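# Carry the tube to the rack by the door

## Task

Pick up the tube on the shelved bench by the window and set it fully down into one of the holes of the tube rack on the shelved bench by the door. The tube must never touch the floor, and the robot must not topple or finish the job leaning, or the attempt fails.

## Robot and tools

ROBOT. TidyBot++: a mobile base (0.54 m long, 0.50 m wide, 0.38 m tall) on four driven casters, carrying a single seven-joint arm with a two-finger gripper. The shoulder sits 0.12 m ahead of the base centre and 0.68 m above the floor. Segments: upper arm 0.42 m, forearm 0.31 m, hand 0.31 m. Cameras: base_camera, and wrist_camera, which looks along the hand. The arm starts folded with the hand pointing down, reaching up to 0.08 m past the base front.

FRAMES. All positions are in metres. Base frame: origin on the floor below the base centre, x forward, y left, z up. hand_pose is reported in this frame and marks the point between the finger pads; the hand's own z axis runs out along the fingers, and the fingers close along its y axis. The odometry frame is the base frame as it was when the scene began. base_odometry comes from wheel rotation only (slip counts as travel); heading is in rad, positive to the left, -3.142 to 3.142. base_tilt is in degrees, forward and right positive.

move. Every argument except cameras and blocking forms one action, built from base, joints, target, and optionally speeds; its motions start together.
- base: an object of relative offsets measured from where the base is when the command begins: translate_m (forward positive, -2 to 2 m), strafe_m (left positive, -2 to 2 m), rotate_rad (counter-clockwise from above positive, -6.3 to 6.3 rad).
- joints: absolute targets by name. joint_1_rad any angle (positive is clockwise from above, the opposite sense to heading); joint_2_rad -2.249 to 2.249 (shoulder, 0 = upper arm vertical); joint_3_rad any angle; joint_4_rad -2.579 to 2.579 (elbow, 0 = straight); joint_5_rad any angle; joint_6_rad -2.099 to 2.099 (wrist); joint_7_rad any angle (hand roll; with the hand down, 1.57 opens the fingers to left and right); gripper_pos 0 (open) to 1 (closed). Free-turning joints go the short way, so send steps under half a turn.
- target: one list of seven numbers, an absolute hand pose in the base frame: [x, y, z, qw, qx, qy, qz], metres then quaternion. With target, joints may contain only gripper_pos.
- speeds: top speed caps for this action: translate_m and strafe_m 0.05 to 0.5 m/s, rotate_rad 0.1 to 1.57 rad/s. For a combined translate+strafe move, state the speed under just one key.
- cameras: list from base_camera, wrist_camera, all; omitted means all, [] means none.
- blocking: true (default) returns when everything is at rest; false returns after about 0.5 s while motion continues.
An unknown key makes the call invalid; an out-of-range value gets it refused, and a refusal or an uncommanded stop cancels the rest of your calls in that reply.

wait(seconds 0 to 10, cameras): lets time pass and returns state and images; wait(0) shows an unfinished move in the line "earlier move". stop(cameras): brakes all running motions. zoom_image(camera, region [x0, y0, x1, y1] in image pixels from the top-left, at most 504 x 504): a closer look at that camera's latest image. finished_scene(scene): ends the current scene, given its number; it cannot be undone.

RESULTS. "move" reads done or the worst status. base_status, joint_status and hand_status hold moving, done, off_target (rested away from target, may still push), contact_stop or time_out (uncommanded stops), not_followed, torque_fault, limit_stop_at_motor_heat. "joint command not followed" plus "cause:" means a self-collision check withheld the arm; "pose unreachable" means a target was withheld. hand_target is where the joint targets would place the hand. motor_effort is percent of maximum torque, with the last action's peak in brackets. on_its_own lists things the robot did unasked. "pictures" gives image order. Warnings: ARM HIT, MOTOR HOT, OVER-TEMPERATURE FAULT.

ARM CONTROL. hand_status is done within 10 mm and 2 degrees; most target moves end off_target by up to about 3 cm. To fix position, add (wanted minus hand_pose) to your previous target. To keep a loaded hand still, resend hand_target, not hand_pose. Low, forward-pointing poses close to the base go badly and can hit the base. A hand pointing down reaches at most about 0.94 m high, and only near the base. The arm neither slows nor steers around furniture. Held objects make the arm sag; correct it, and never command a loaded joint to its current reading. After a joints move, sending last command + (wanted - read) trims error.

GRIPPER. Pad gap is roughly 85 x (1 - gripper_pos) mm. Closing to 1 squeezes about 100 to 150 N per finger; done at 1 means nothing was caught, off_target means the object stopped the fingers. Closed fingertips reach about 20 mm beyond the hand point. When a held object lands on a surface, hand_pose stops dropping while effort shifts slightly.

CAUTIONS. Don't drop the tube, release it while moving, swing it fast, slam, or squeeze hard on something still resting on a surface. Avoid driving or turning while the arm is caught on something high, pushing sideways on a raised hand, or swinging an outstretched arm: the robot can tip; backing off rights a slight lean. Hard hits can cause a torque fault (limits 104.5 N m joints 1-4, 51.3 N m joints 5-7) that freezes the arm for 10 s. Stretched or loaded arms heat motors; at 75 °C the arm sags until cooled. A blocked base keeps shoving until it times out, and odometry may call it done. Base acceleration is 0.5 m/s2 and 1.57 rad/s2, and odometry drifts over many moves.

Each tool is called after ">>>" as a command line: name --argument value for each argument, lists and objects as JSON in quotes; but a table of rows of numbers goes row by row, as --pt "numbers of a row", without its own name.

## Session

>>> move

Scene clock: 0.00 s.
base_odometry: x=+0.000 y=+0.000 heading=+0.000
base_tilt: forward=+0.0 right=+0.0
base_status: not commanded
joint_positions: joint_1_rad=-0.033 joint_2_rad=-0.344 joint_3_rad=+3.185 joint_4_rad=-2.517 joint_5_rad=+0.033 joint_6_rad=-0.881 joint_7_rad=+1.614 gripper_pos=+0.000
joint_status: not commanded
motor_effort: joint_1_rad=+1 joint_2_rad=-1 joint_3_rad=+0 joint_4_rad=+13 joint_5_rad=+1 joint_6_rad=+1 joint_7_rad=+0
hand_pose: x=+0.2642 y=-0.0065 z=+0.5900 quat_wxyz=(+0.007, +0.999, +0.027, +0.044) (m; base frame)
hand_target: x=+0.2634 y=-0.0064 z=+0.5896 quat_wxyz=(+0.007, +0.999, +0.027, +0.043) (m; base frame)
hand_status: not commanded
pictures: base_camera, wrist_camera
Images, in order (width x height): base_camera 644x364, wrist_camera 644x476.

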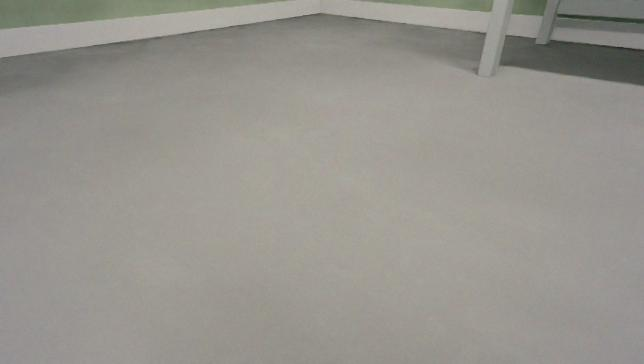

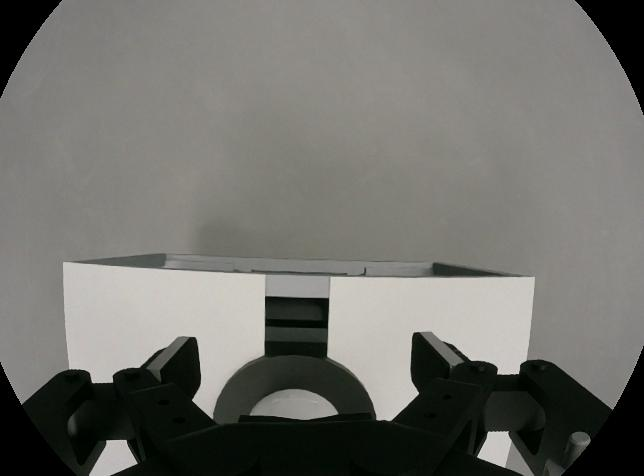

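>>> move --cameras '["all"]'

Scene clock: 3.90 s.
base_odometry: x=+0.000 y=+0.000 heading=+0.000
base_tilt: forward=+0.0 right=+0.0
base_status: not commanded
joint_positions: joint_1_rad=-0.033 joint_2_rad=-0.344 joint_3_rad=+3.185 joint_4_rad=-2.517 joint_5_rad=+0.033 joint_6_rad=-0.881 joint_7_rad=+1.614 gripper_pos=+0.000
joint_status: not commanded
motor_effort: joint_1_rad=+1 joint_2_rad=-2 joint_3_rad=+0 joint_4_rad=+13 joint_5_rad=+0 joint_6_rad=+1 joint_7_rad=+0
hand_pose: x=+0.2642 y=-0.0065 z=+0.5900 quat_wxyz=(+0.007, +0.999, +0.027, +0.044) (m; base frame)
hand_target: x=+0.2634 y=-0.0064 z=+0.5896 quat_wxyz=(+0.007, +0.999, +0.027, +0.043) (m; base frame)
hand_status: not commanded
pictures: base_camera, wrist_camera
Images, in order (width x height): base_camera 644x364, wrist_camera 644x476.

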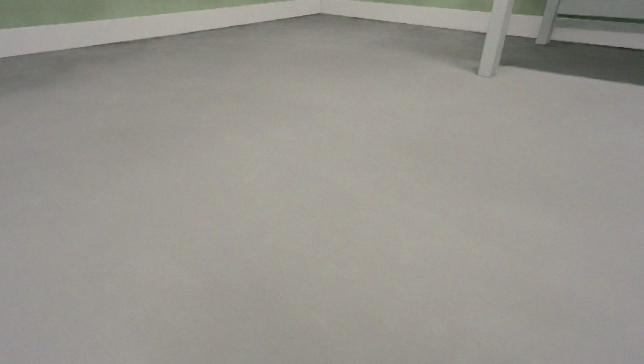

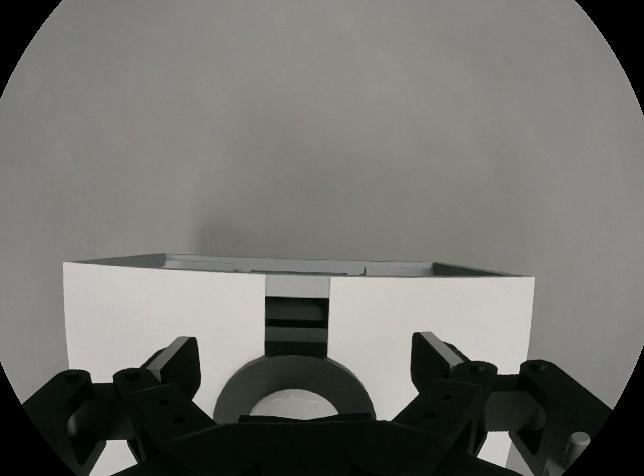

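>>> move --joints '{"joint_1_rad": -0.013, "joint_2_rad": -0.8, "joint_3_rad": 3.153, "joint_4_rad": -2.2, "joint_5_rad": -0.03, "joint_6_rad": -0.45, "joint_7_rad": 1.57}' --cameras '["all"]'

Scene clock: 14.10 s.
move: done
base_odometry: x=+0.000 y=+0.000 heading=+0.000
base_tilt: forward=+0.0 right=-0.1
base_status: not commanded
joint_positions: joint_1_rad=-0.032 joint_2_rad=-0.792 joint_3_rad=+3.177 joint_4_rad=-2.212 joint_5_rad=+0.033 joint_6_rad=-0.517 joint_7_rad=+1.614 gripper_pos=+0.000
joint_status: all done
motor_effort: joint_1_rad=+0(1) joint_2_rad=+5(6) joint_3_rad=+0(1) joint_4_rad=+19(20) joint_5_rad=+0(2) joint_6_rad=+8(9) joint_7_rad=+0(1)
hand_pose: x=+0.4214 y=-0.0077 z=+0.9131 quat_wxyz=(+0.015, +0.824, +0.020, +0.566) (m; base frame)
hand_target: x=+0.4263 y=+0.0048 z=+0.9428 quat_wxyz=(-0.018, +0.798, -0.008, +0.602) (m; base frame)
hand_status: not commanded
pictures: base_camera, wrist_camera
Images, in order (width x height): base_camera 644x364, wrist_camera 644x476.

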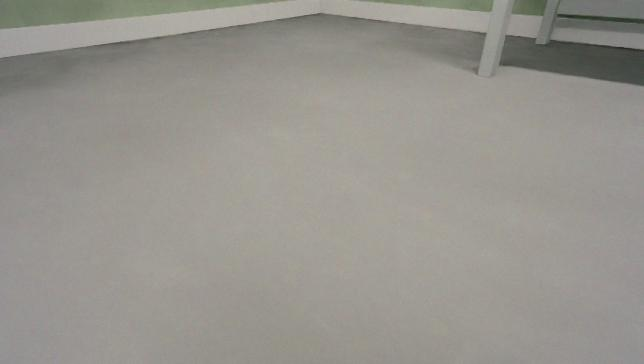

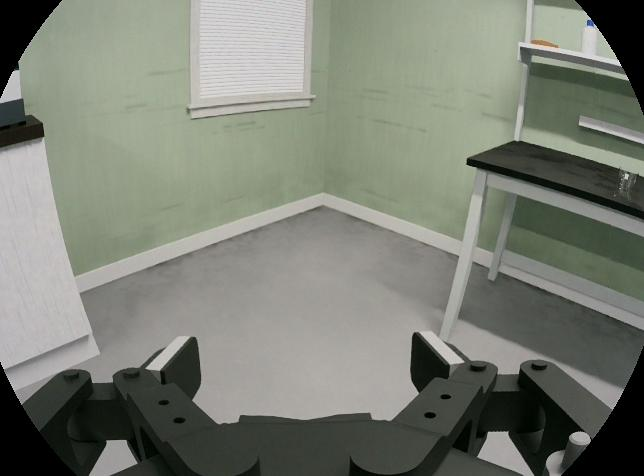

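>>> move --base '{"rotate_rad": -0.9}' --cameras '["wrist_camera"]'

>>> zoom_image --camera "wrist_camera" --region '[70, 20, 574, 340]'

Scene clock: 18.20 s.
move: done
base_odometry: x=+0.000 y=+0.000 heading=-0.899
base_tilt: forward=+0.0 right=+0.0
base_status: done
joint_positions: joint_1_rad=-0.027 joint_2_rad=-0.792 joint_3_rad=+3.173 joint_4_rad=-2.212 joint_5_rad=+0.033 joint_6_rad=-0.511 joint_7_rad=+1.614 gripper_pos=+0.000
joint_status: not commanded
motor_effort: joint_1_rad=+0(1) joint_2_rad=+4(5) joint_3_rad=+0(1) joint_4_rad=+19(20) joint_5_rad=+1(1) joint_6_rad=+8(9) joint_7_rad=+0(1)
hand_pose: x=+0.4220 y=-0.0075 z=+0.9148 quat_wxyz=(+0.016, +0.822, +0.021, +0.569) (m; base frame)
hand_target: x=+0.4263 y=+0.0048 z=+0.9428 quat_wxyz=(-0.018, +0.798, -0.008, +0.602) (m; base frame)
hand_status: not commanded
pictures: wrist_camera
Images, in order (width x height): wrist_camera 644x476.

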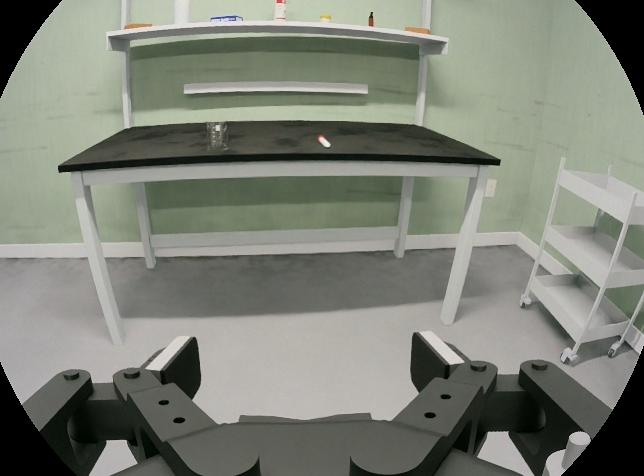

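Scaled by 1.000.

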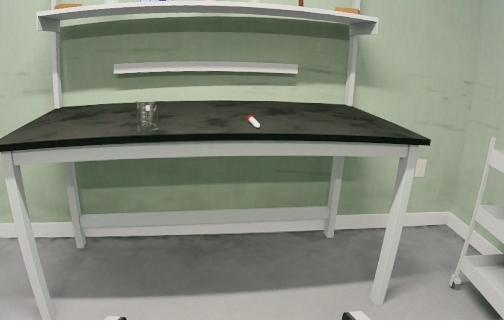

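>>> zoom_image --camera "wrist_camera" --region '[280, 110, 370, 175]'

>>> zoom_image --camera "wrist_camera" --region '[40, 90, 544, 360]'

Scaled by 5.600.

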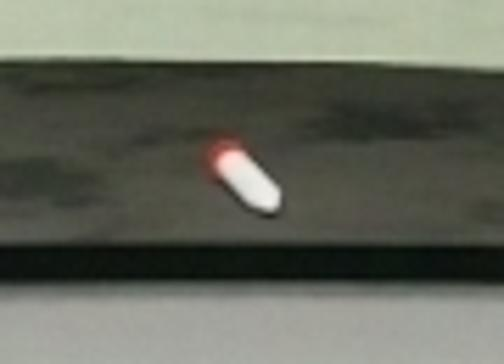

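Scaled by 1.000.

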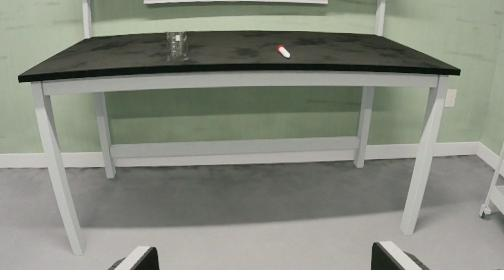

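>>> move --base '{"translate_m": 0.795, "strafe_m": -0.162, "rotate_rad": 0.21}' --cameras '["wrist_camera"]'

>>> zoom_image --camera "wrist_camera" --region '[262, 150, 382, 270]'

Scene clock: 35.97 s.
move: done
base_odometry: x=+0.368 y=-0.723 heading=-0.688
base_tilt: forward=+0.0 right=-0.1
base_status: done
joint_positions: joint_1_rad=-0.026 joint_2_rad=-0.797 joint_3_rad=+3.169 joint_4_rad=-2.212 joint_5_rad=+0.033 joint_6_rad=-0.509 joint_7_rad=+1.614 gripper_pos=+0.000
joint_status: not commanded
motor_effort: joint_1_rad=+0(1) joint_2_rad=+5(7) joint_3_rad=+0(2) joint_4_rad=+20(20) joint_5_rad=+0(1) joint_6_rad=+8(9) joint_7_rad=+0(1)
hand_pose: x=+0.4209 y=-0.0063 z=+0.9172 quat_wxyz=(+0.017, +0.820, +0.022, +0.572) (m; base frame)
hand_target: x=+0.4263 y=+0.0048 z=+0.9428 quat_wxyz=(-0.018, +0.798, -0.008, +0.602) (m; base frame)
hand_status: not commanded
pictures: wrist_camera
Images, in order (width x height): wrist_camera 644x476.

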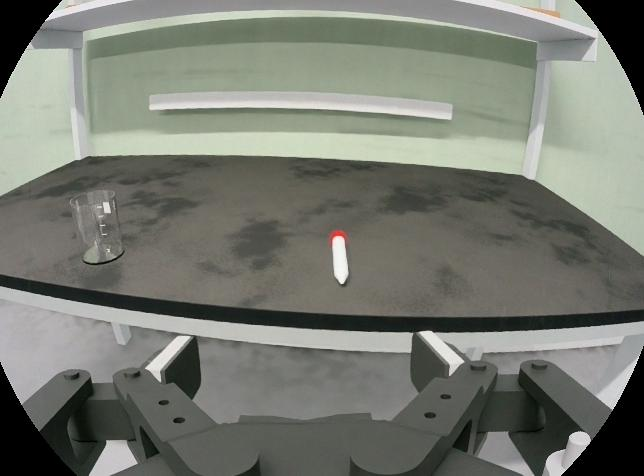

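Scaled by 4.200.

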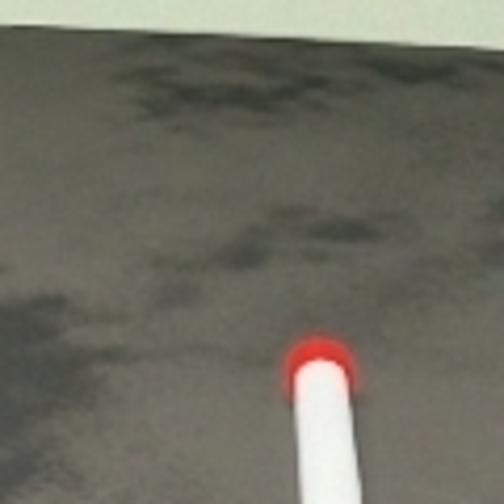

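>>> move --base '{"translate_m": 0.2}' --cameras '["wrist_camera"]'

>>> zoom_image --camera "wrist_camera" --region '[282, 250, 422, 400]'

Scene clock: 45.53 s.
move: done
base_odometry: x=+0.522 y=-0.851 heading=-0.689
base_tilt: forward=+0.0 right=-0.1
base_status: done
joint_positions: joint_1_rad=-0.026 joint_2_rad=-0.794 joint_3_rad=+3.169 joint_4_rad=-2.212 joint_5_rad=+0.033 joint_6_rad=-0.507 joint_7_rad=+1.614 gripper_pos=+0.000
joint_status: not commanded
motor_effort: joint_1_rad=+0(1) joint_2_rad=+4(8) joint_3_rad=+0(1) joint_4_rad=+19(20) joint_5_rad=+0(1) joint_6_rad=+8(9) joint_7_rad=+0(1)
hand_pose: x=+0.4219 y=-0.0062 z=+0.9166 quat_wxyz=(+0.017, +0.821, +0.022, +0.571) (m; base frame)
hand_target: x=+0.4263 y=+0.0048 z=+0.9428 quat_wxyz=(-0.018, +0.798, -0.008, +0.602) (m; base frame)
hand_status: not commanded
pictures: wrist_camera
Images, in order (width x height): wrist_camera 644x476.

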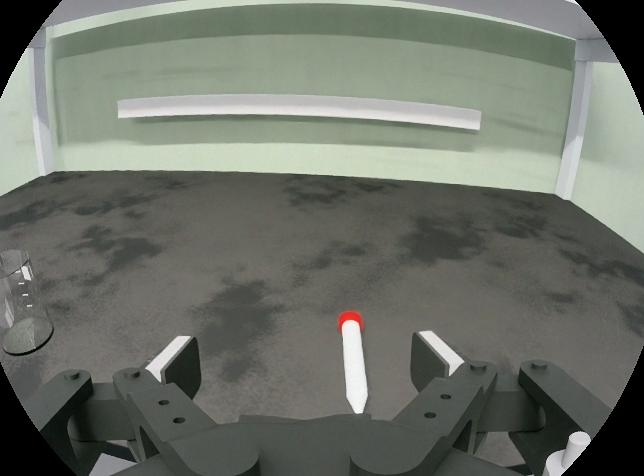

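Scaled by 3.360.

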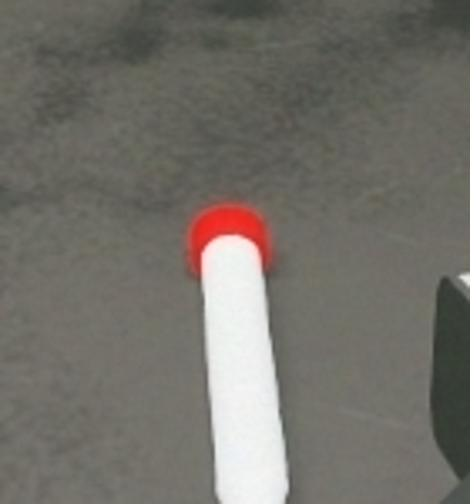

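>>> move --base '{"translate_m": 0.077, "strafe_m": -0.0575}' --joints '{"joint_1_rad": -0.013, "joint_2_rad": 0.1, "joint_3_rad": 3.153, "joint_4_rad": -0.843, "joint_5_rad": -0.03, "joint_6_rad": -1.986, "joint_7_rad": 3.2}' --cameras '[]'

>>> move --joints '{"joint_2_rad": 0.347, "joint_7_rad": -1.486}' --cameras '["wrist_camera"]'

Scene clock: 58.27 s.
move: done
base_odometry: x=+0.545 y=-0.944 heading=-0.689
base_tilt: forward=+0.0 right=-0.1
base_status: done
joint_positions: joint_1_rad=-0.026 joint_2_rad=+0.083 joint_3_rad=+3.169 joint_4_rad=-0.858 joint_5_rad=+0.033 joint_6_rad=-1.939 joint_7_rad=+3.114 gripper_pos=+0.000
joint_status: all done
motor_effort: joint_1_rad=+0(2) joint_2_rad=-17(17) joint_3_rad=+0(2) joint_4_rad=+13(21) joint_5_rad=+1(2) joint_6_rad=+2(10) joint_7_rad=+1(1)
hand_pose: x=+0.4884 y=-0.0080 z=+0.9856 quat_wxyz=(+0.102, +0.716, +0.685, +0.082) (m; base frame)
hand_target: x=+0.4812 y=+0.0108 z=+0.9809 quat_wxyz=(+0.069, +0.676, +0.729, +0.082) (m; base frame)
hand_status: not commanded
pictures: none
No camera images: "cameras" was empty.

Scene clock: 60.43 s.
move: done
base_odometry: x=+0.545 y=-0.944 heading=-0.689
base_tilt: forward=+0.0 right=+0.0
base_status: not commanded
joint_positions: joint_1_rad=-0.026 joint_2_rad=+0.334 joint_3_rad=+3.169 joint_4_rad=-0.855 joint_5_rad=+0.033 joint_6_rad=-1.943 joint_7_rad=+4.712 gripper_pos=+0.000
joint_status: all done
motor_effort: joint_1_rad=+0(1) joint_2_rad=-25(27) joint_3_rad=-1(1) joint_4_rad=+14(15) joint_5_rad=+1(2) joint_6_rad=+0(3) joint_7_rad=+0(1)
hand_pose: x=+0.5519 y=-0.0063 z=+0.8855 quat_wxyz=(+0.005, +0.006, +1.000, -0.020) (m; base frame)
hand_target: x=+0.5433 y=+0.0116 z=+0.8833 quat_wxyz=(-0.017, -0.049, +0.999, +0.013) (m; base frame)
hand_status: not commanded
pictures: wrist_camera
Images, in order (width x height): wrist_camera 644x476.

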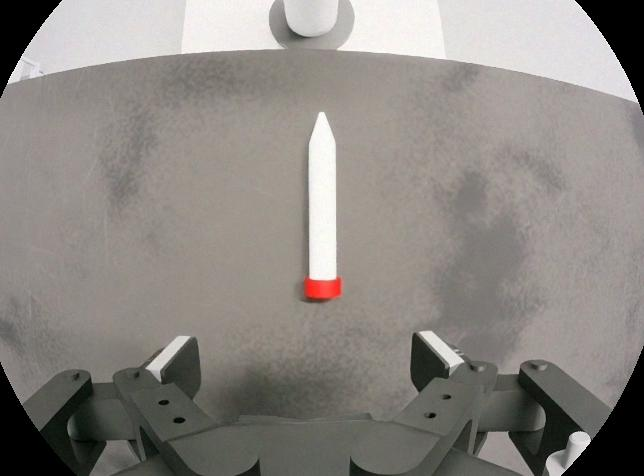

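>>> move --base '{"strafe_m": 0.007}' --joints '{"joint_2_rad": 0.486, "joint_6_rad": -2.06}' --cameras '["wrist_camera"]'

>>> zoom_image --camera "wrist_camera" --region '[200, 240, 440, 420]'

Scene clock: 71.20 s.
move: done
base_odometry: x=+0.550 y=-0.939 heading=-0.689
base_tilt: forward=+0.0 right=-0.1
base_status: done
joint_positions: joint_1_rad=-0.022 joint_2_rad=+0.481 joint_3_rad=+3.168 joint_4_rad=-0.853 joint_5_rad=+0.032 joint_6_rad=-2.010 joint_7_rad=+4.713 gripper_pos=+0.000
joint_status: all done
motor_effort: joint_1_rad=+0(2) joint_2_rad=-29(33) joint_3_rad=+0(2) joint_4_rad=+13(15) joint_5_rad=+0(2) joint_6_rad=-2(2) joint_7_rad=+1(1)
hand_pose: x=+0.5570 y=-0.0064 z=+0.8240 quat_wxyz=(-0.100, +0.006, +0.995, -0.021) (m; base frame)
hand_target: x=+0.5446 y=+0.0116 z=+0.8273 quat_wxyz=(-0.123, -0.049, +0.991, +0.016) (m; base frame)
hand_status: not commanded
pictures: wrist_camera
Images, in order (width x height): wrist_camera 644x476.

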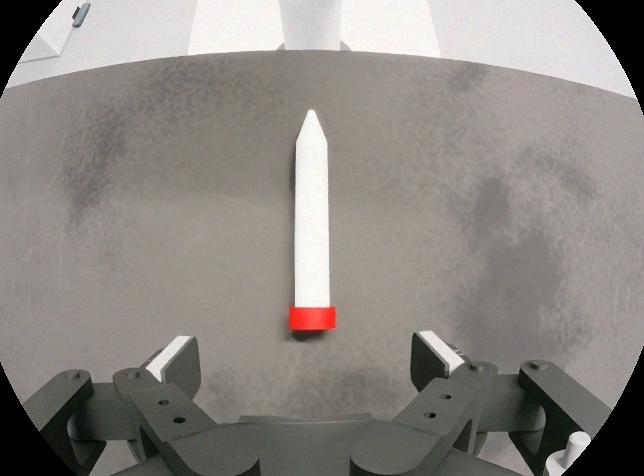

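Scaled by 2.100.

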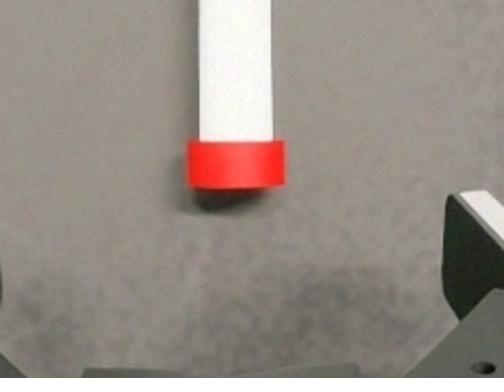

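>>> move --joints '{"joint_4_rad": -0.967, "joint_6_rad": -1.925}' --cameras '["wrist_camera"]'

>>> zoom_image --camera "wrist_camera" --region '[200, 240, 440, 420]'

Scene clock: 75.70 s.
move: done
base_odometry: x=+0.550 y=-0.939 heading=-0.689
base_tilt: forward=+0.0 right=-0.1
base_status: not commanded
joint_positions: joint_1_rad=-0.022 joint_2_rad=+0.481 joint_3_rad=+3.168 joint_4_rad=-0.947 joint_5_rad=+0.032 joint_6_rad=-1.960 joint_7_rad=+4.713 gripper_pos=+0.000
joint_status: all done
motor_effort: joint_1_rad=+0(1) joint_2_rad=-29(31) joint_3_rad=-1(1) joint_4_rad=+13(14) joint_5_rad=+0(1) joint_6_rad=-2(3) joint_7_rad=+1(1)
hand_pose: x=+0.5492 y=-0.0070 z=+0.7980 quat_wxyz=(-0.122, +0.005, +0.992, -0.021) (m; base frame)
hand_target: x=+0.5549 y=+0.0119 z=+0.7882 quat_wxyz=(-0.117, -0.047, +0.992, +0.017) (m; base frame)
hand_status: not commanded
pictures: wrist_camera
Images, in order (width x height): wrist_camera 644x476.

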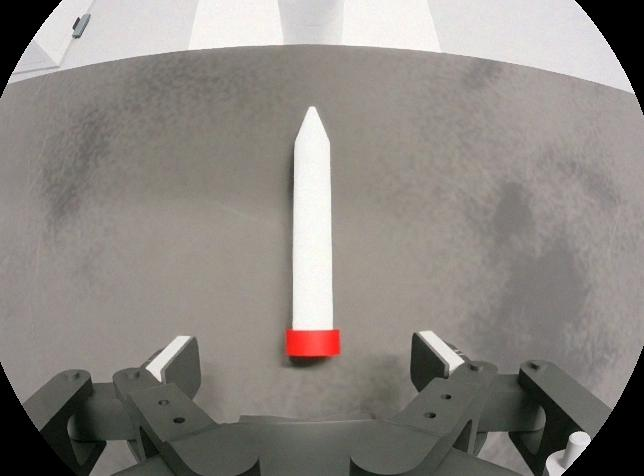

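Scaled by 2.100.

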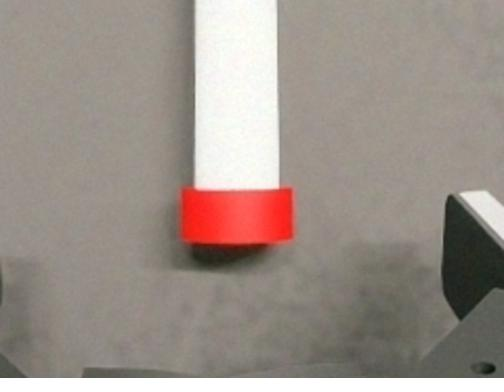

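>>> move --base '{"translate_m": -0.005, "strafe_m": 0.003}' --joints '{"gripper_pos": 0.62}' --cameras '["wrist_camera"]'

>>> zoom_image --camera "wrist_camera" --region '[230, 280, 390, 400]'

Scene clock: 79.03 s.
move: done
base_odometry: x=+0.548 y=-0.933 heading=-0.689
base_tilt: forward=+0.0 right=-0.1
base_status: done
joint_positions: joint_1_rad=-0.021 joint_2_rad=+0.481 joint_3_rad=+3.168 joint_4_rad=-0.947 joint_5_rad=+0.032 joint_6_rad=-1.960 joint_7_rad=+4.713 gripper_pos=+0.620
joint_status: all done
motor_effort: joint_1_rad=+0(3) joint_2_rad=-29(32) joint_3_rad=+1(1) joint_4_rad=+14(14) joint_5_rad=+0(1) joint_6_rad=-2(3) joint_7_rad=+1(1)
hand_pose: x=+0.5492 y=-0.0073 z=+0.7980 quat_wxyz=(-0.122, +0.006, +0.992, -0.021) (m; base frame)
hand_target: x=+0.5549 y=+0.0119 z=+0.7882 quat_wxyz=(-0.117, -0.047, +0.992, +0.017) (m; base frame)
hand_status: not commanded
pictures: wrist_camera
Images, in order (width x height): wrist_camera 644x476.

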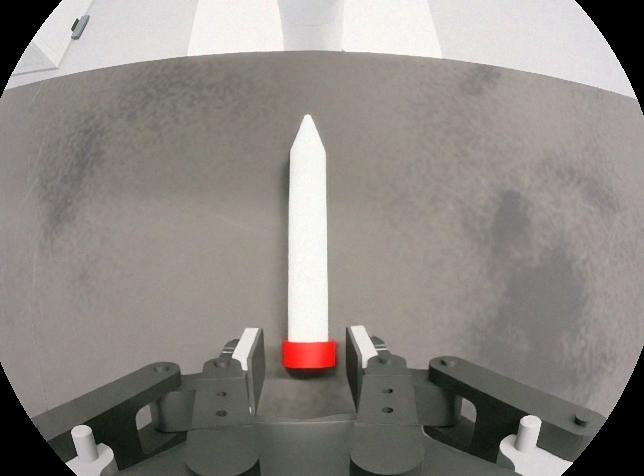

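Scaled by 3.150.

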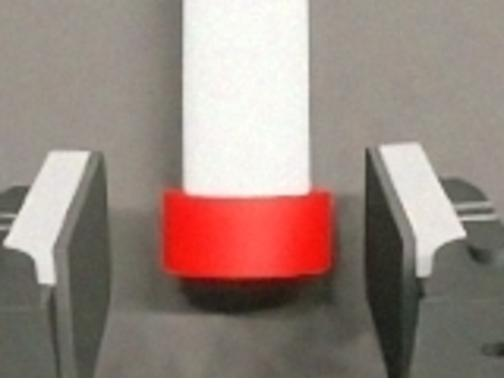

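>>> move --joints '{"gripper_pos": 0.84}' --cameras '["wrist_camera"]'

>>> zoom_image --camera "wrist_camera" --region '[230, 280, 390, 400]'

Scene clock: 82.00 s.
move: done
base_odometry: x=+0.548 y=-0.933 heading=-0.689
base_tilt: forward=+0.0 right=+0.0
base_status: not commanded
joint_positions: joint_1_rad=-0.021 joint_2_rad=+0.466 joint_3_rad=+3.168 joint_4_rad=-0.950 joint_5_rad=+0.032 joint_6_rad=-1.959 joint_7_rad=+4.713 gripper_pos=+0.840
joint_status: all done
motor_effort: joint_1_rad=+0(1) joint_2_rad=-26(30) joint_3_rad=-1(2) joint_4_rad=+12(14) joint_5_rad=+0(2) joint_6_rad=-1(2) joint_7_rad=+0(1)
hand_pose: x=+0.5469 y=-0.0074 z=+0.8033 quat_wxyz=(-0.117, +0.006, +0.993, -0.021) (m; base frame)
hand_target: x=+0.5549 y=+0.0119 z=+0.7882 quat_wxyz=(-0.117, -0.047, +0.992, +0.017) (m; base frame)
hand_status: not commanded
pictures: wrist_camera
Images, in order (width x height): wrist_camera 644x476.

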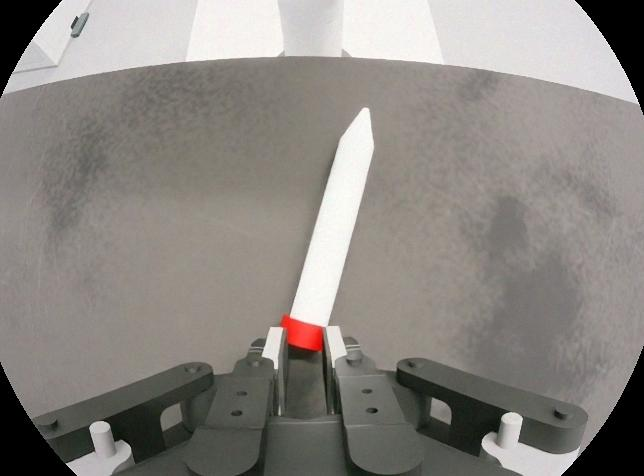

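Scaled by 3.150.

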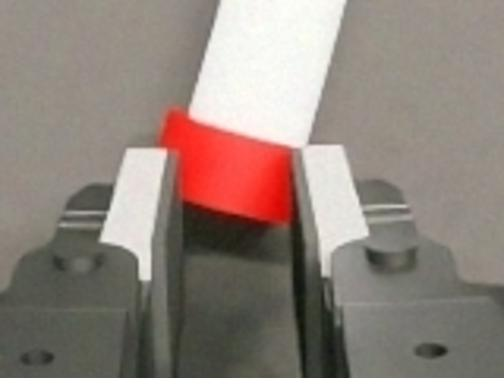

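>>> move --joints '{"gripper_pos": 0.45}' --cameras '["wrist_camera"]'

>>> zoom_image --camera "wrist_camera" --region '[200, 240, 440, 420]'

Scene clock: 86.10 s.
move: done
base_odometry: x=+0.548 y=-0.933 heading=-0.689
base_tilt: forward=+0.0 right=-0.1
base_status: not commanded
joint_positions: joint_1_rad=-0.021 joint_2_rad=+0.469 joint_3_rad=+3.168 joint_4_rad=-0.950 joint_5_rad=+0.032 joint_6_rad=-1.959 joint_7_rad=+4.713 gripper_pos=+0.450
joint_status: all done
motor_effort: joint_1_rad=-1(1) joint_2_rad=-29(30) joint_3_rad=+0(1) joint_4_rad=+14(14) joint_5_rad=+0(1) joint_6_rad=-2(2) joint_7_rad=+0(1)
hand_pose: x=+0.5472 y=-0.0074 z=+0.8020 quat_wxyz=(-0.118, +0.006, +0.993, -0.021) (m; base frame)
hand_target: x=+0.5549 y=+0.0119 z=+0.7882 quat_wxyz=(-0.117, -0.047, +0.992, +0.017) (m; base frame)
hand_status: not commanded
pictures: wrist_camera
Images, in order (width x height): wrist_camera 644x476.

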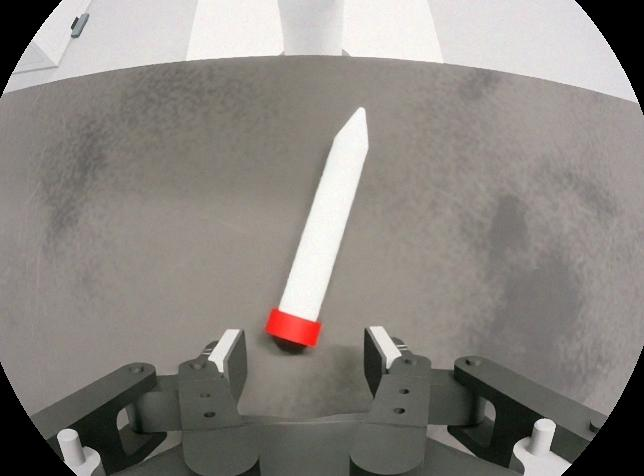

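Scaled by 2.100.

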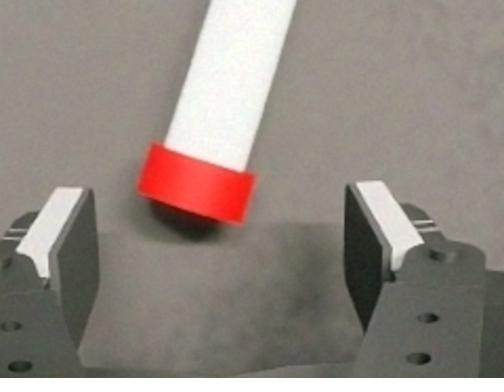

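>>> move --base '{"translate_m": 0.0104, "strafe_m": -0.007}' --joints '{"joint_7_rad": -1.935}' --cameras '["wrist_camera"]'

>>> zoom_image --camera "wrist_camera" --region '[200, 240, 440, 420]'

Scene clock: 98.50 s.
move: done
base_odometry: x=+0.552 y=-0.946 heading=-0.689
base_tilt: forward=+0.0 right=+0.0
base_status: done
joint_positions: joint_1_rad=-0.019 joint_2_rad=+0.474 joint_3_rad=+3.168 joint_4_rad=-0.950 joint_5_rad=+0.032 joint_6_rad=-1.959 joint_7_rad=+4.409 gripper_pos=+0.450
joint_status: all done
motor_effort: joint_1_rad=+0(2) joint_2_rad=-29(31) joint_3_rad=-1(1) joint_4_rad=+14(14) joint_5_rad=+1(1) joint_6_rad=-2(3) joint_7_rad=+0(1)
hand_pose: x=+0.5478 y=-0.0082 z=+0.7999 quat_wxyz=(-0.116, +0.157, +0.980, -0.039) (m; base frame)
hand_target: x=+0.5549 y=+0.0119 z=+0.7882 quat_wxyz=(-0.118, +0.175, +0.977, -0.010) (m; base frame)
hand_status: not commanded
pictures: wrist_camera
Images, in order (width x height): wrist_camera 644x476.

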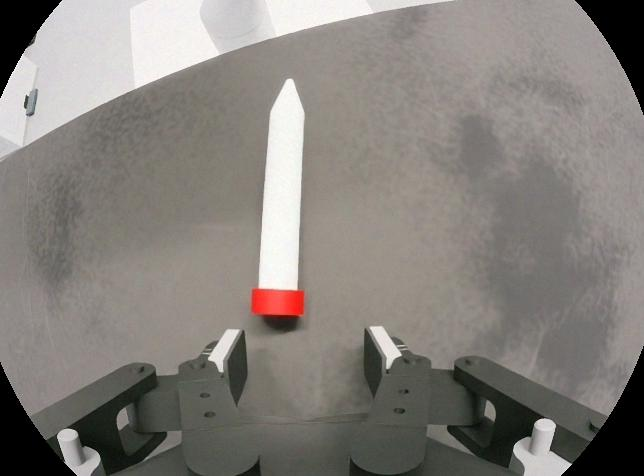

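Scaled by 2.100.

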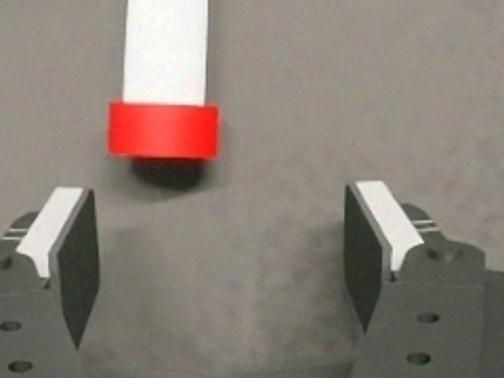

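>>> move --cameras '["wrist_camera"]'

>>> zoom_image --camera "wrist_camera" --region '[200, 240, 440, 420]'

>>> zoom_image --camera "wrist_camera" --region '[230, 60, 350, 180]'

Scene clock: 103.07 s.
base_odometry: x=+0.552 y=-0.946 heading=-0.689
base_tilt: forward=+0.0 right=-0.1
base_status: done
joint_positions: joint_1_rad=-0.019 joint_2_rad=+0.474 joint_3_rad=+3.168 joint_4_rad=-0.950 joint_5_rad=+0.032 joint_6_rad=-1.959 joint_7_rad=+4.409 gripper_pos=+0.450
joint_status: all done
motor_effort: joint_1_rad=+0(2) joint_2_rad=-29(31) joint_3_rad=-1(1) joint_4_rad=+13(14) joint_5_rad=-1(1) joint_6_rad=-2(3) joint_7_rad=+0(1)
hand_pose: x=+0.5478 y=-0.0082 z=+0.7999 quat_wxyz=(-0.116, +0.157, +0.980, -0.039) (m; base frame)
hand_target: x=+0.5549 y=+0.0119 z=+0.7882 quat_wxyz=(-0.118, +0.175, +0.977, -0.010) (m; base frame)
hand_status: not commanded
pictures: wrist_camera
Images, in order (width x height): wrist_camera 644x476.

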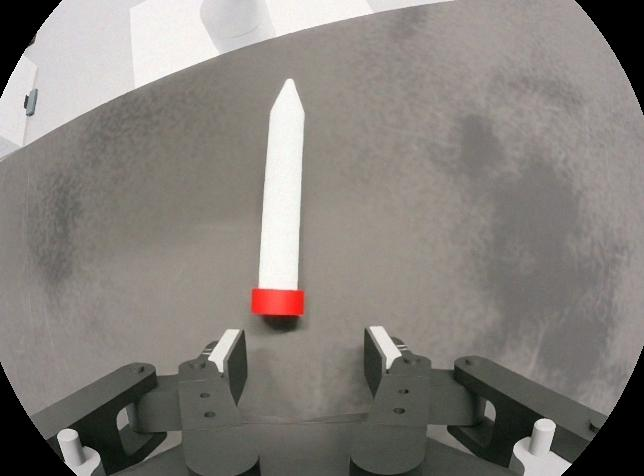

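Scaled by 2.100.

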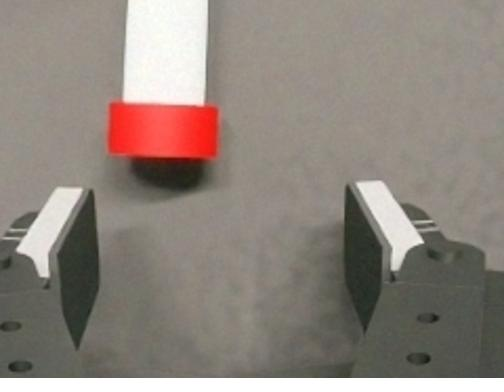

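Scaled by 4.200.

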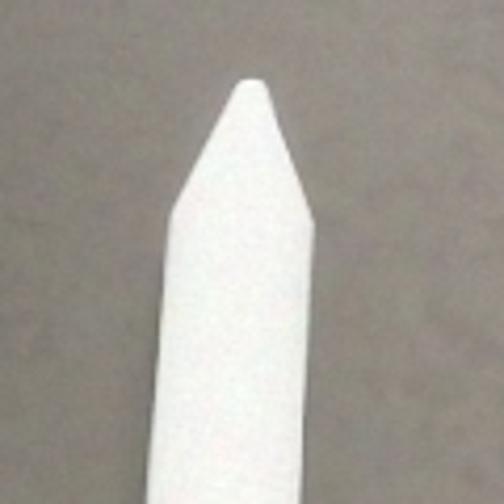

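>>> move --base '{"translate_m": -0.0047, "strafe_m": -0.0071}' --joints '{"gripper_pos": 0.35}' --cameras '[]'

>>> move --joints '{"joint_4_rad": -1.0}' --cameras '["wrist_camera"]'

>>> zoom_image --camera "wrist_camera" --region '[200, 240, 440, 420]'

Scene clock: 106.43 s.
move: done
base_odometry: x=+0.544 y=-0.948 heading=-0.688
base_tilt: forward=+0.0 right=-0.1
base_status: done
joint_positions: joint_1_rad=-0.017 joint_2_rad=+0.474 joint_3_rad=+3.167 joint_4_rad=-0.950 joint_5_rad=+0.032 joint_6_rad=-1.959 joint_7_rad=+4.409 gripper_pos=+0.350
joint_status: all done
motor_effort: joint_1_rad=+0(2) joint_2_rad=-29(31) joint_3_rad=+0(1) joint_4_rad=+13(14) joint_5_rad=-1(1) joint_6_rad=-2(3) joint_7_rad=+0(1)
hand_pose: x=+0.5478 y=-0.0091 z=+0.7997 quat_wxyz=(-0.116, +0.158, +0.980, -0.039) (m; base frame)
hand_target: x=+0.5549 y=+0.0119 z=+0.7882 quat_wxyz=(-0.118, +0.175, +0.977, -0.010) (m; base frame)
hand_status: not commanded
pictures: none
No camera images: "cameras" was empty.

Scene clock: 107.10 s.
move: done
base_odometry: x=+0.544 y=-0.948 heading=-0.688
base_tilt: forward=+0.0 right=+0.0
base_status: not commanded
joint_positions: joint_1_rad=-0.017 joint_2_rad=+0.475 joint_3_rad=+3.167 joint_4_rad=-0.981 joint_5_rad=+0.032 joint_6_rad=-1.959 joint_7_rad=+4.409 gripper_pos=+0.350
joint_status: all done
motor_effort: joint_1_rad=+0(1) joint_2_rad=-29(30) joint_3_rad=-1(1) joint_4_rad=+13(14) joint_5_rad=+1(1) joint_6_rad=-2(3) joint_7_rad=+0(1)
hand_pose: x=+0.5398 y=-0.0091 z=+0.7925 quat_wxyz=(-0.131, +0.158, +0.978, -0.041) (m; base frame)
hand_target: x=+0.5460 y=+0.0119 z=+0.7804 quat_wxyz=(-0.134, +0.175, +0.975, -0.013) (m; base frame)
hand_status: not commanded
pictures: wrist_camera
Images, in order (width x height): wrist_camera 644x476.

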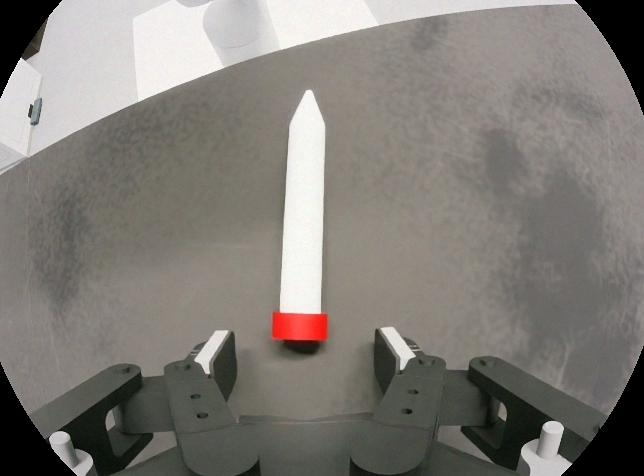

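Scaled by 2.100.

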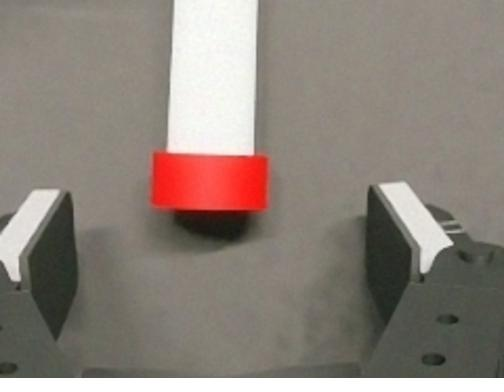

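>>> move --joints '{"joint_4_rad": -1.05}' --cameras '["wrist_camera"]'

>>> zoom_image --camera "wrist_camera" --region '[200, 240, 440, 420]'

Scene clock: 108.70 s.
move: done
base_odometry: x=+0.544 y=-0.948 heading=-0.688
base_tilt: forward=+0.0 right=-0.1
base_status: not commanded
joint_positions: joint_1_rad=-0.017 joint_2_rad=+0.471 joint_3_rad=+3.167 joint_4_rad=-1.016 joint_5_rad=+0.032 joint_6_rad=-1.959 joint_7_rad=+4.409 gripper_pos=+0.350
joint_status: all done
motor_effort: joint_1_rad=+0(1) joint_2_rad=-26(29) joint_3_rad=-1(1) joint_4_rad=+11(13) joint_5_rad=+1(1) joint_6_rad=-3(3) joint_7_rad=+1(1)
hand_pose: x=+0.5301 y=-0.0091 z=+0.7860 quat_wxyz=(-0.147, +0.157, +0.976, -0.043) (m; base frame)
hand_target: x=+0.5320 y=+0.0118 z=+0.7693 quat_wxyz=(-0.159, +0.175, +0.972, -0.017) (m; base frame)
hand_status: not commanded
pictures: wrist_camera
Images, in order (width x height): wrist_camera 644x476.

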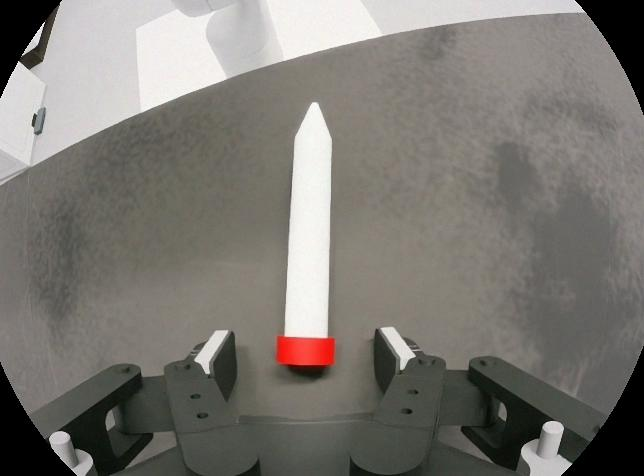

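Scaled by 2.100.

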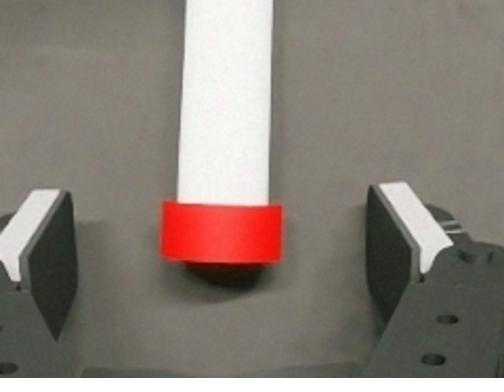

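>>> move --base '{"translate_m": -0.006}' --joints '{"joint_4_rad": -0.99, "gripper_pos": 0.6}' --cameras '["wrist_camera"]'

>>> zoom_image --camera "wrist_camera" --region '[230, 280, 390, 400]'

Scene clock: 114.80 s.
move: done
base_odometry: x=+0.539 y=-0.944 heading=-0.688
base_tilt: forward=+0.0 right=+0.0
base_status: done
joint_positions: joint_1_rad=-0.017 joint_2_rad=+0.475 joint_3_rad=+3.167 joint_4_rad=-1.001 joint_5_rad=+0.028 joint_6_rad=-1.958 joint_7_rad=+4.409 gripper_pos=+0.600
joint_status: all done
motor_effort: joint_1_rad=+0(3) joint_2_rad=-28(29) joint_3_rad=-1(1) joint_4_rad=+13(14) joint_5_rad=+0(3) joint_6_rad=-2(4) joint_7_rad=+0(1)
hand_pose: x=+0.5348 y=-0.0081 z=+0.7880 quat_wxyz=(-0.141, +0.157, +0.977, -0.041) (m; base frame)
hand_target: x=+0.5487 y=+0.0119 z=+0.7828 quat_wxyz=(-0.129, +0.175, +0.976, -0.012) (m; base frame)
hand_status: not commanded
pictures: wrist_camera
Images, in order (width x height): wrist_camera 644x476.

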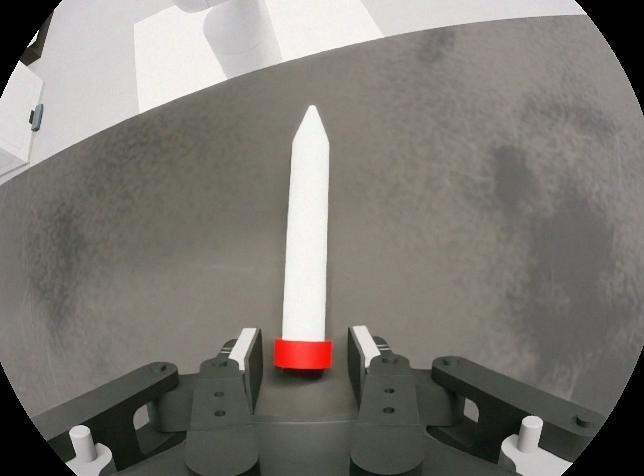

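Scaled by 3.150.

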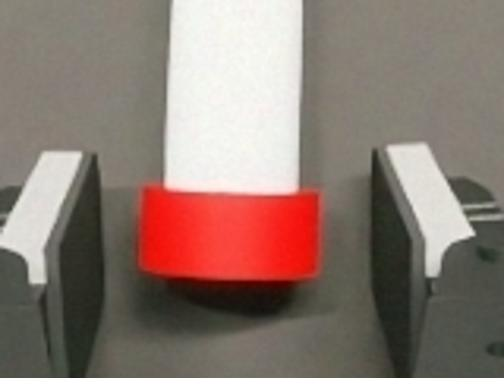

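>>> move --joints '{"gripper_pos": 0.74}' --cameras '["wrist_camera"]'

>>> zoom_image --camera "wrist_camera" --region '[230, 280, 390, 400]'

Scene clock: 116.70 s.
move: done
base_odometry: x=+0.539 y=-0.944 heading=-0.688
base_tilt: forward=+0.0 right=+0.0
base_status: not commanded
joint_positions: joint_1_rad=-0.017 joint_2_rad=+0.475 joint_3_rad=+3.167 joint_4_rad=-1.000 joint_5_rad=+0.028 joint_6_rad=-1.958 joint_7_rad=+4.409 gripper_pos=+0.740
joint_status: all done
motor_effort: joint_1_rad=+0(1) joint_2_rad=-28(29) joint_3_rad=+0(1) joint_4_rad=+13(13) joint_5_rad=+0(1) joint_6_rad=-2(3) joint_7_rad=+0(1)
hand_pose: x=+0.5351 y=-0.0081 z=+0.7882 quat_wxyz=(-0.140, +0.157, +0.977, -0.041) (m; base frame)
hand_target: x=+0.5487 y=+0.0119 z=+0.7828 quat_wxyz=(-0.129, +0.175, +0.976, -0.012) (m; base frame)
hand_status: not commanded
pictures: wrist_camera
Images, in order (width x height): wrist_camera 644x476.

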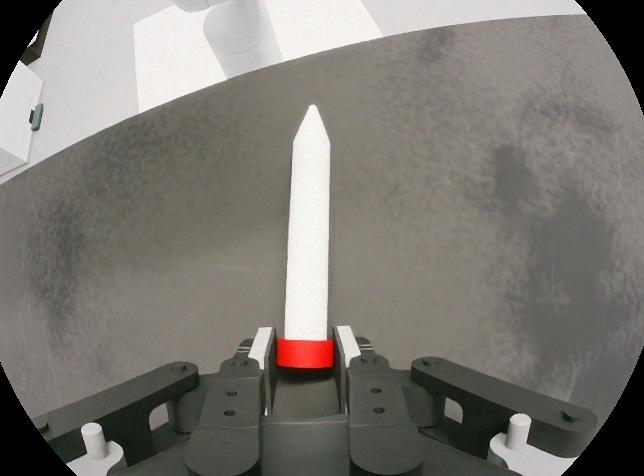

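Scaled by 3.150.

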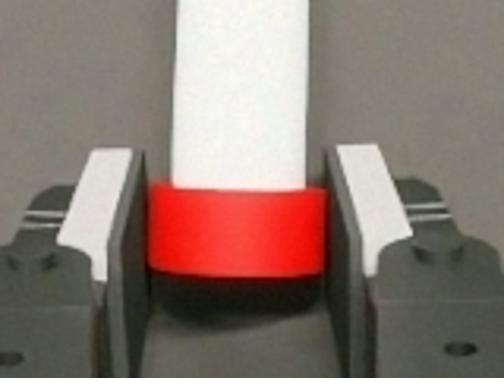

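>>> move --joints '{"gripper_pos": 0.8}' --cameras '["wrist_camera"]'

>>> zoom_image --camera "wrist_camera" --region '[230, 280, 390, 400]'

Scene clock: 117.90 s.
move: done
base_odometry: x=+0.539 y=-0.944 heading=-0.688
base_tilt: forward=+0.0 right=+0.0
base_status: not commanded
joint_positions: joint_1_rad=-0.017 joint_2_rad=+0.475 joint_3_rad=+3.167 joint_4_rad=-0.998 joint_5_rad=+0.028 joint_6_rad=-1.958 joint_7_rad=+4.409 gripper_pos=+0.784
joint_status: all done
motor_effort: joint_1_rad=+0(1) joint_2_rad=-28(29) joint_3_rad=-1(1) joint_4_rad=+13(13) joint_5_rad=+0(1) joint_6_rad=-2(3) joint_7_rad=+0(1)
hand_pose: x=+0.5356 y=-0.0081 z=+0.7886 quat_wxyz=(-0.139, +0.157, +0.977, -0.041) (m; base frame)
hand_target: x=+0.5487 y=+0.0119 z=+0.7828 quat_wxyz=(-0.129, +0.175, +0.976, -0.012) (m; base frame)
hand_status: not commanded
pictures: wrist_camera
Images, in order (width x height): wrist_camera 644x476.

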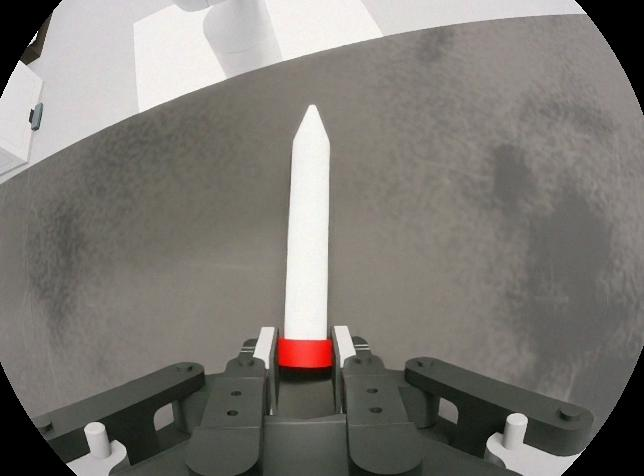

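Scaled by 3.150.

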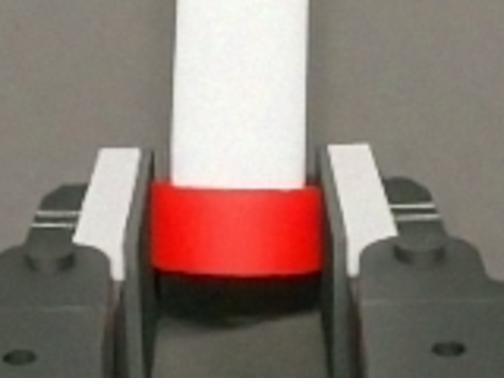

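>>> move --joints '{"gripper_pos": 0.84}' --cameras '["wrist_camera"]'

>>> zoom_image --camera "wrist_camera" --region '[230, 280, 390, 400]'

Scene clock: 118.80 s.
move: off_target
base_odometry: x=+0.539 y=-0.944 heading=-0.688
base_tilt: forward=+0.0 right=-0.1
base_status: not commanded
joint_positions: joint_1_rad=-0.017 joint_2_rad=+0.475 joint_3_rad=+3.167 joint_4_rad=-0.997 joint_5_rad=+0.028 joint_6_rad=-1.958 joint_7_rad=+4.409 gripper_pos=+0.799
joint_status: gripper_pos off_target (ended at +0.799, target +0.840)
motor_effort: joint_1_rad=+0(1) joint_2_rad=-28(28) joint_3_rad=-1(1) joint_4_rad=+13(14) joint_5_rad=+0(1) joint_6_rad=-2(2) joint_7_rad=+0(1)
hand_pose: x=+0.5358 y=-0.0081 z=+0.7888 quat_wxyz=(-0.139, +0.157, +0.977, -0.041) (m; base frame)
hand_target: x=+0.5487 y=+0.0119 z=+0.7828 quat_wxyz=(-0.129, +0.175, +0.976, -0.012) (m; base frame)
hand_status: not commanded
pictures: wrist_camera
Images, in order (width x height): wrist_camera 644x476.

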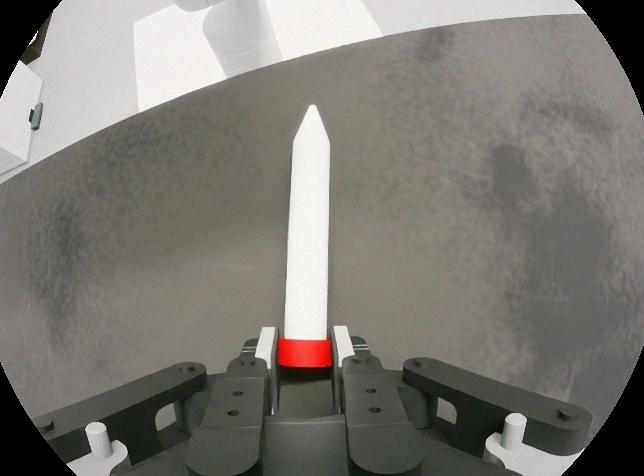

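Scaled by 3.150.

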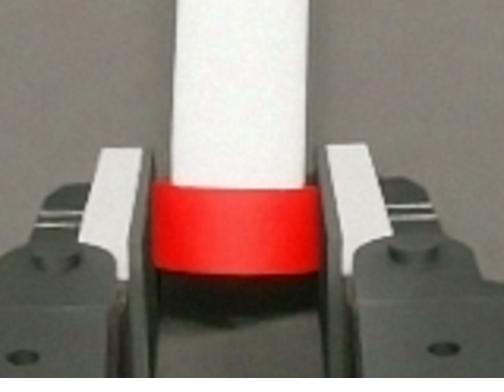

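>>> move --joints '{"joint_2_rad": 0.14}' --cameras '["wrist_camera"]'

Scene clock: 125.13 s.
move: done
base_odometry: x=+0.539 y=-0.944 heading=-0.688
base_tilt: forward=+0.0 right=-0.1
base_status: not commanded
joint_positions: joint_1_rad=-0.017 joint_2_rad=+0.140 joint_3_rad=+3.167 joint_4_rad=-0.996 joint_5_rad=+0.028 joint_6_rad=-1.958 joint_7_rad=+4.409 gripper_pos=+0.799
joint_status: all done
motor_effort: joint_1_rad=+0(1) joint_2_rad=-18(32) joint_3_rad=-1(1) joint_4_rad=+14(15) joint_5_rad=+0(1) joint_6_rad=+0(3) joint_7_rad=-1(1)
hand_pose: x=+0.4779 y=-0.0091 z=+0.9202 quat_wxyz=(+0.026, +0.161, +0.987, -0.011) (m; base frame)
hand_target: x=+0.4890 y=+0.0111 z=+0.9226 quat_wxyz=(+0.040, +0.174, +0.984, +0.021) (m; base frame)
hand_status: not commanded
pictures: wrist_camera
Images, in order (width x height): wrist_camera 644x476.

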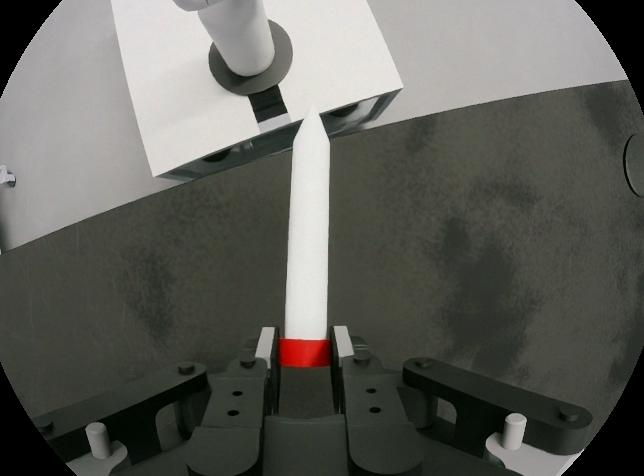

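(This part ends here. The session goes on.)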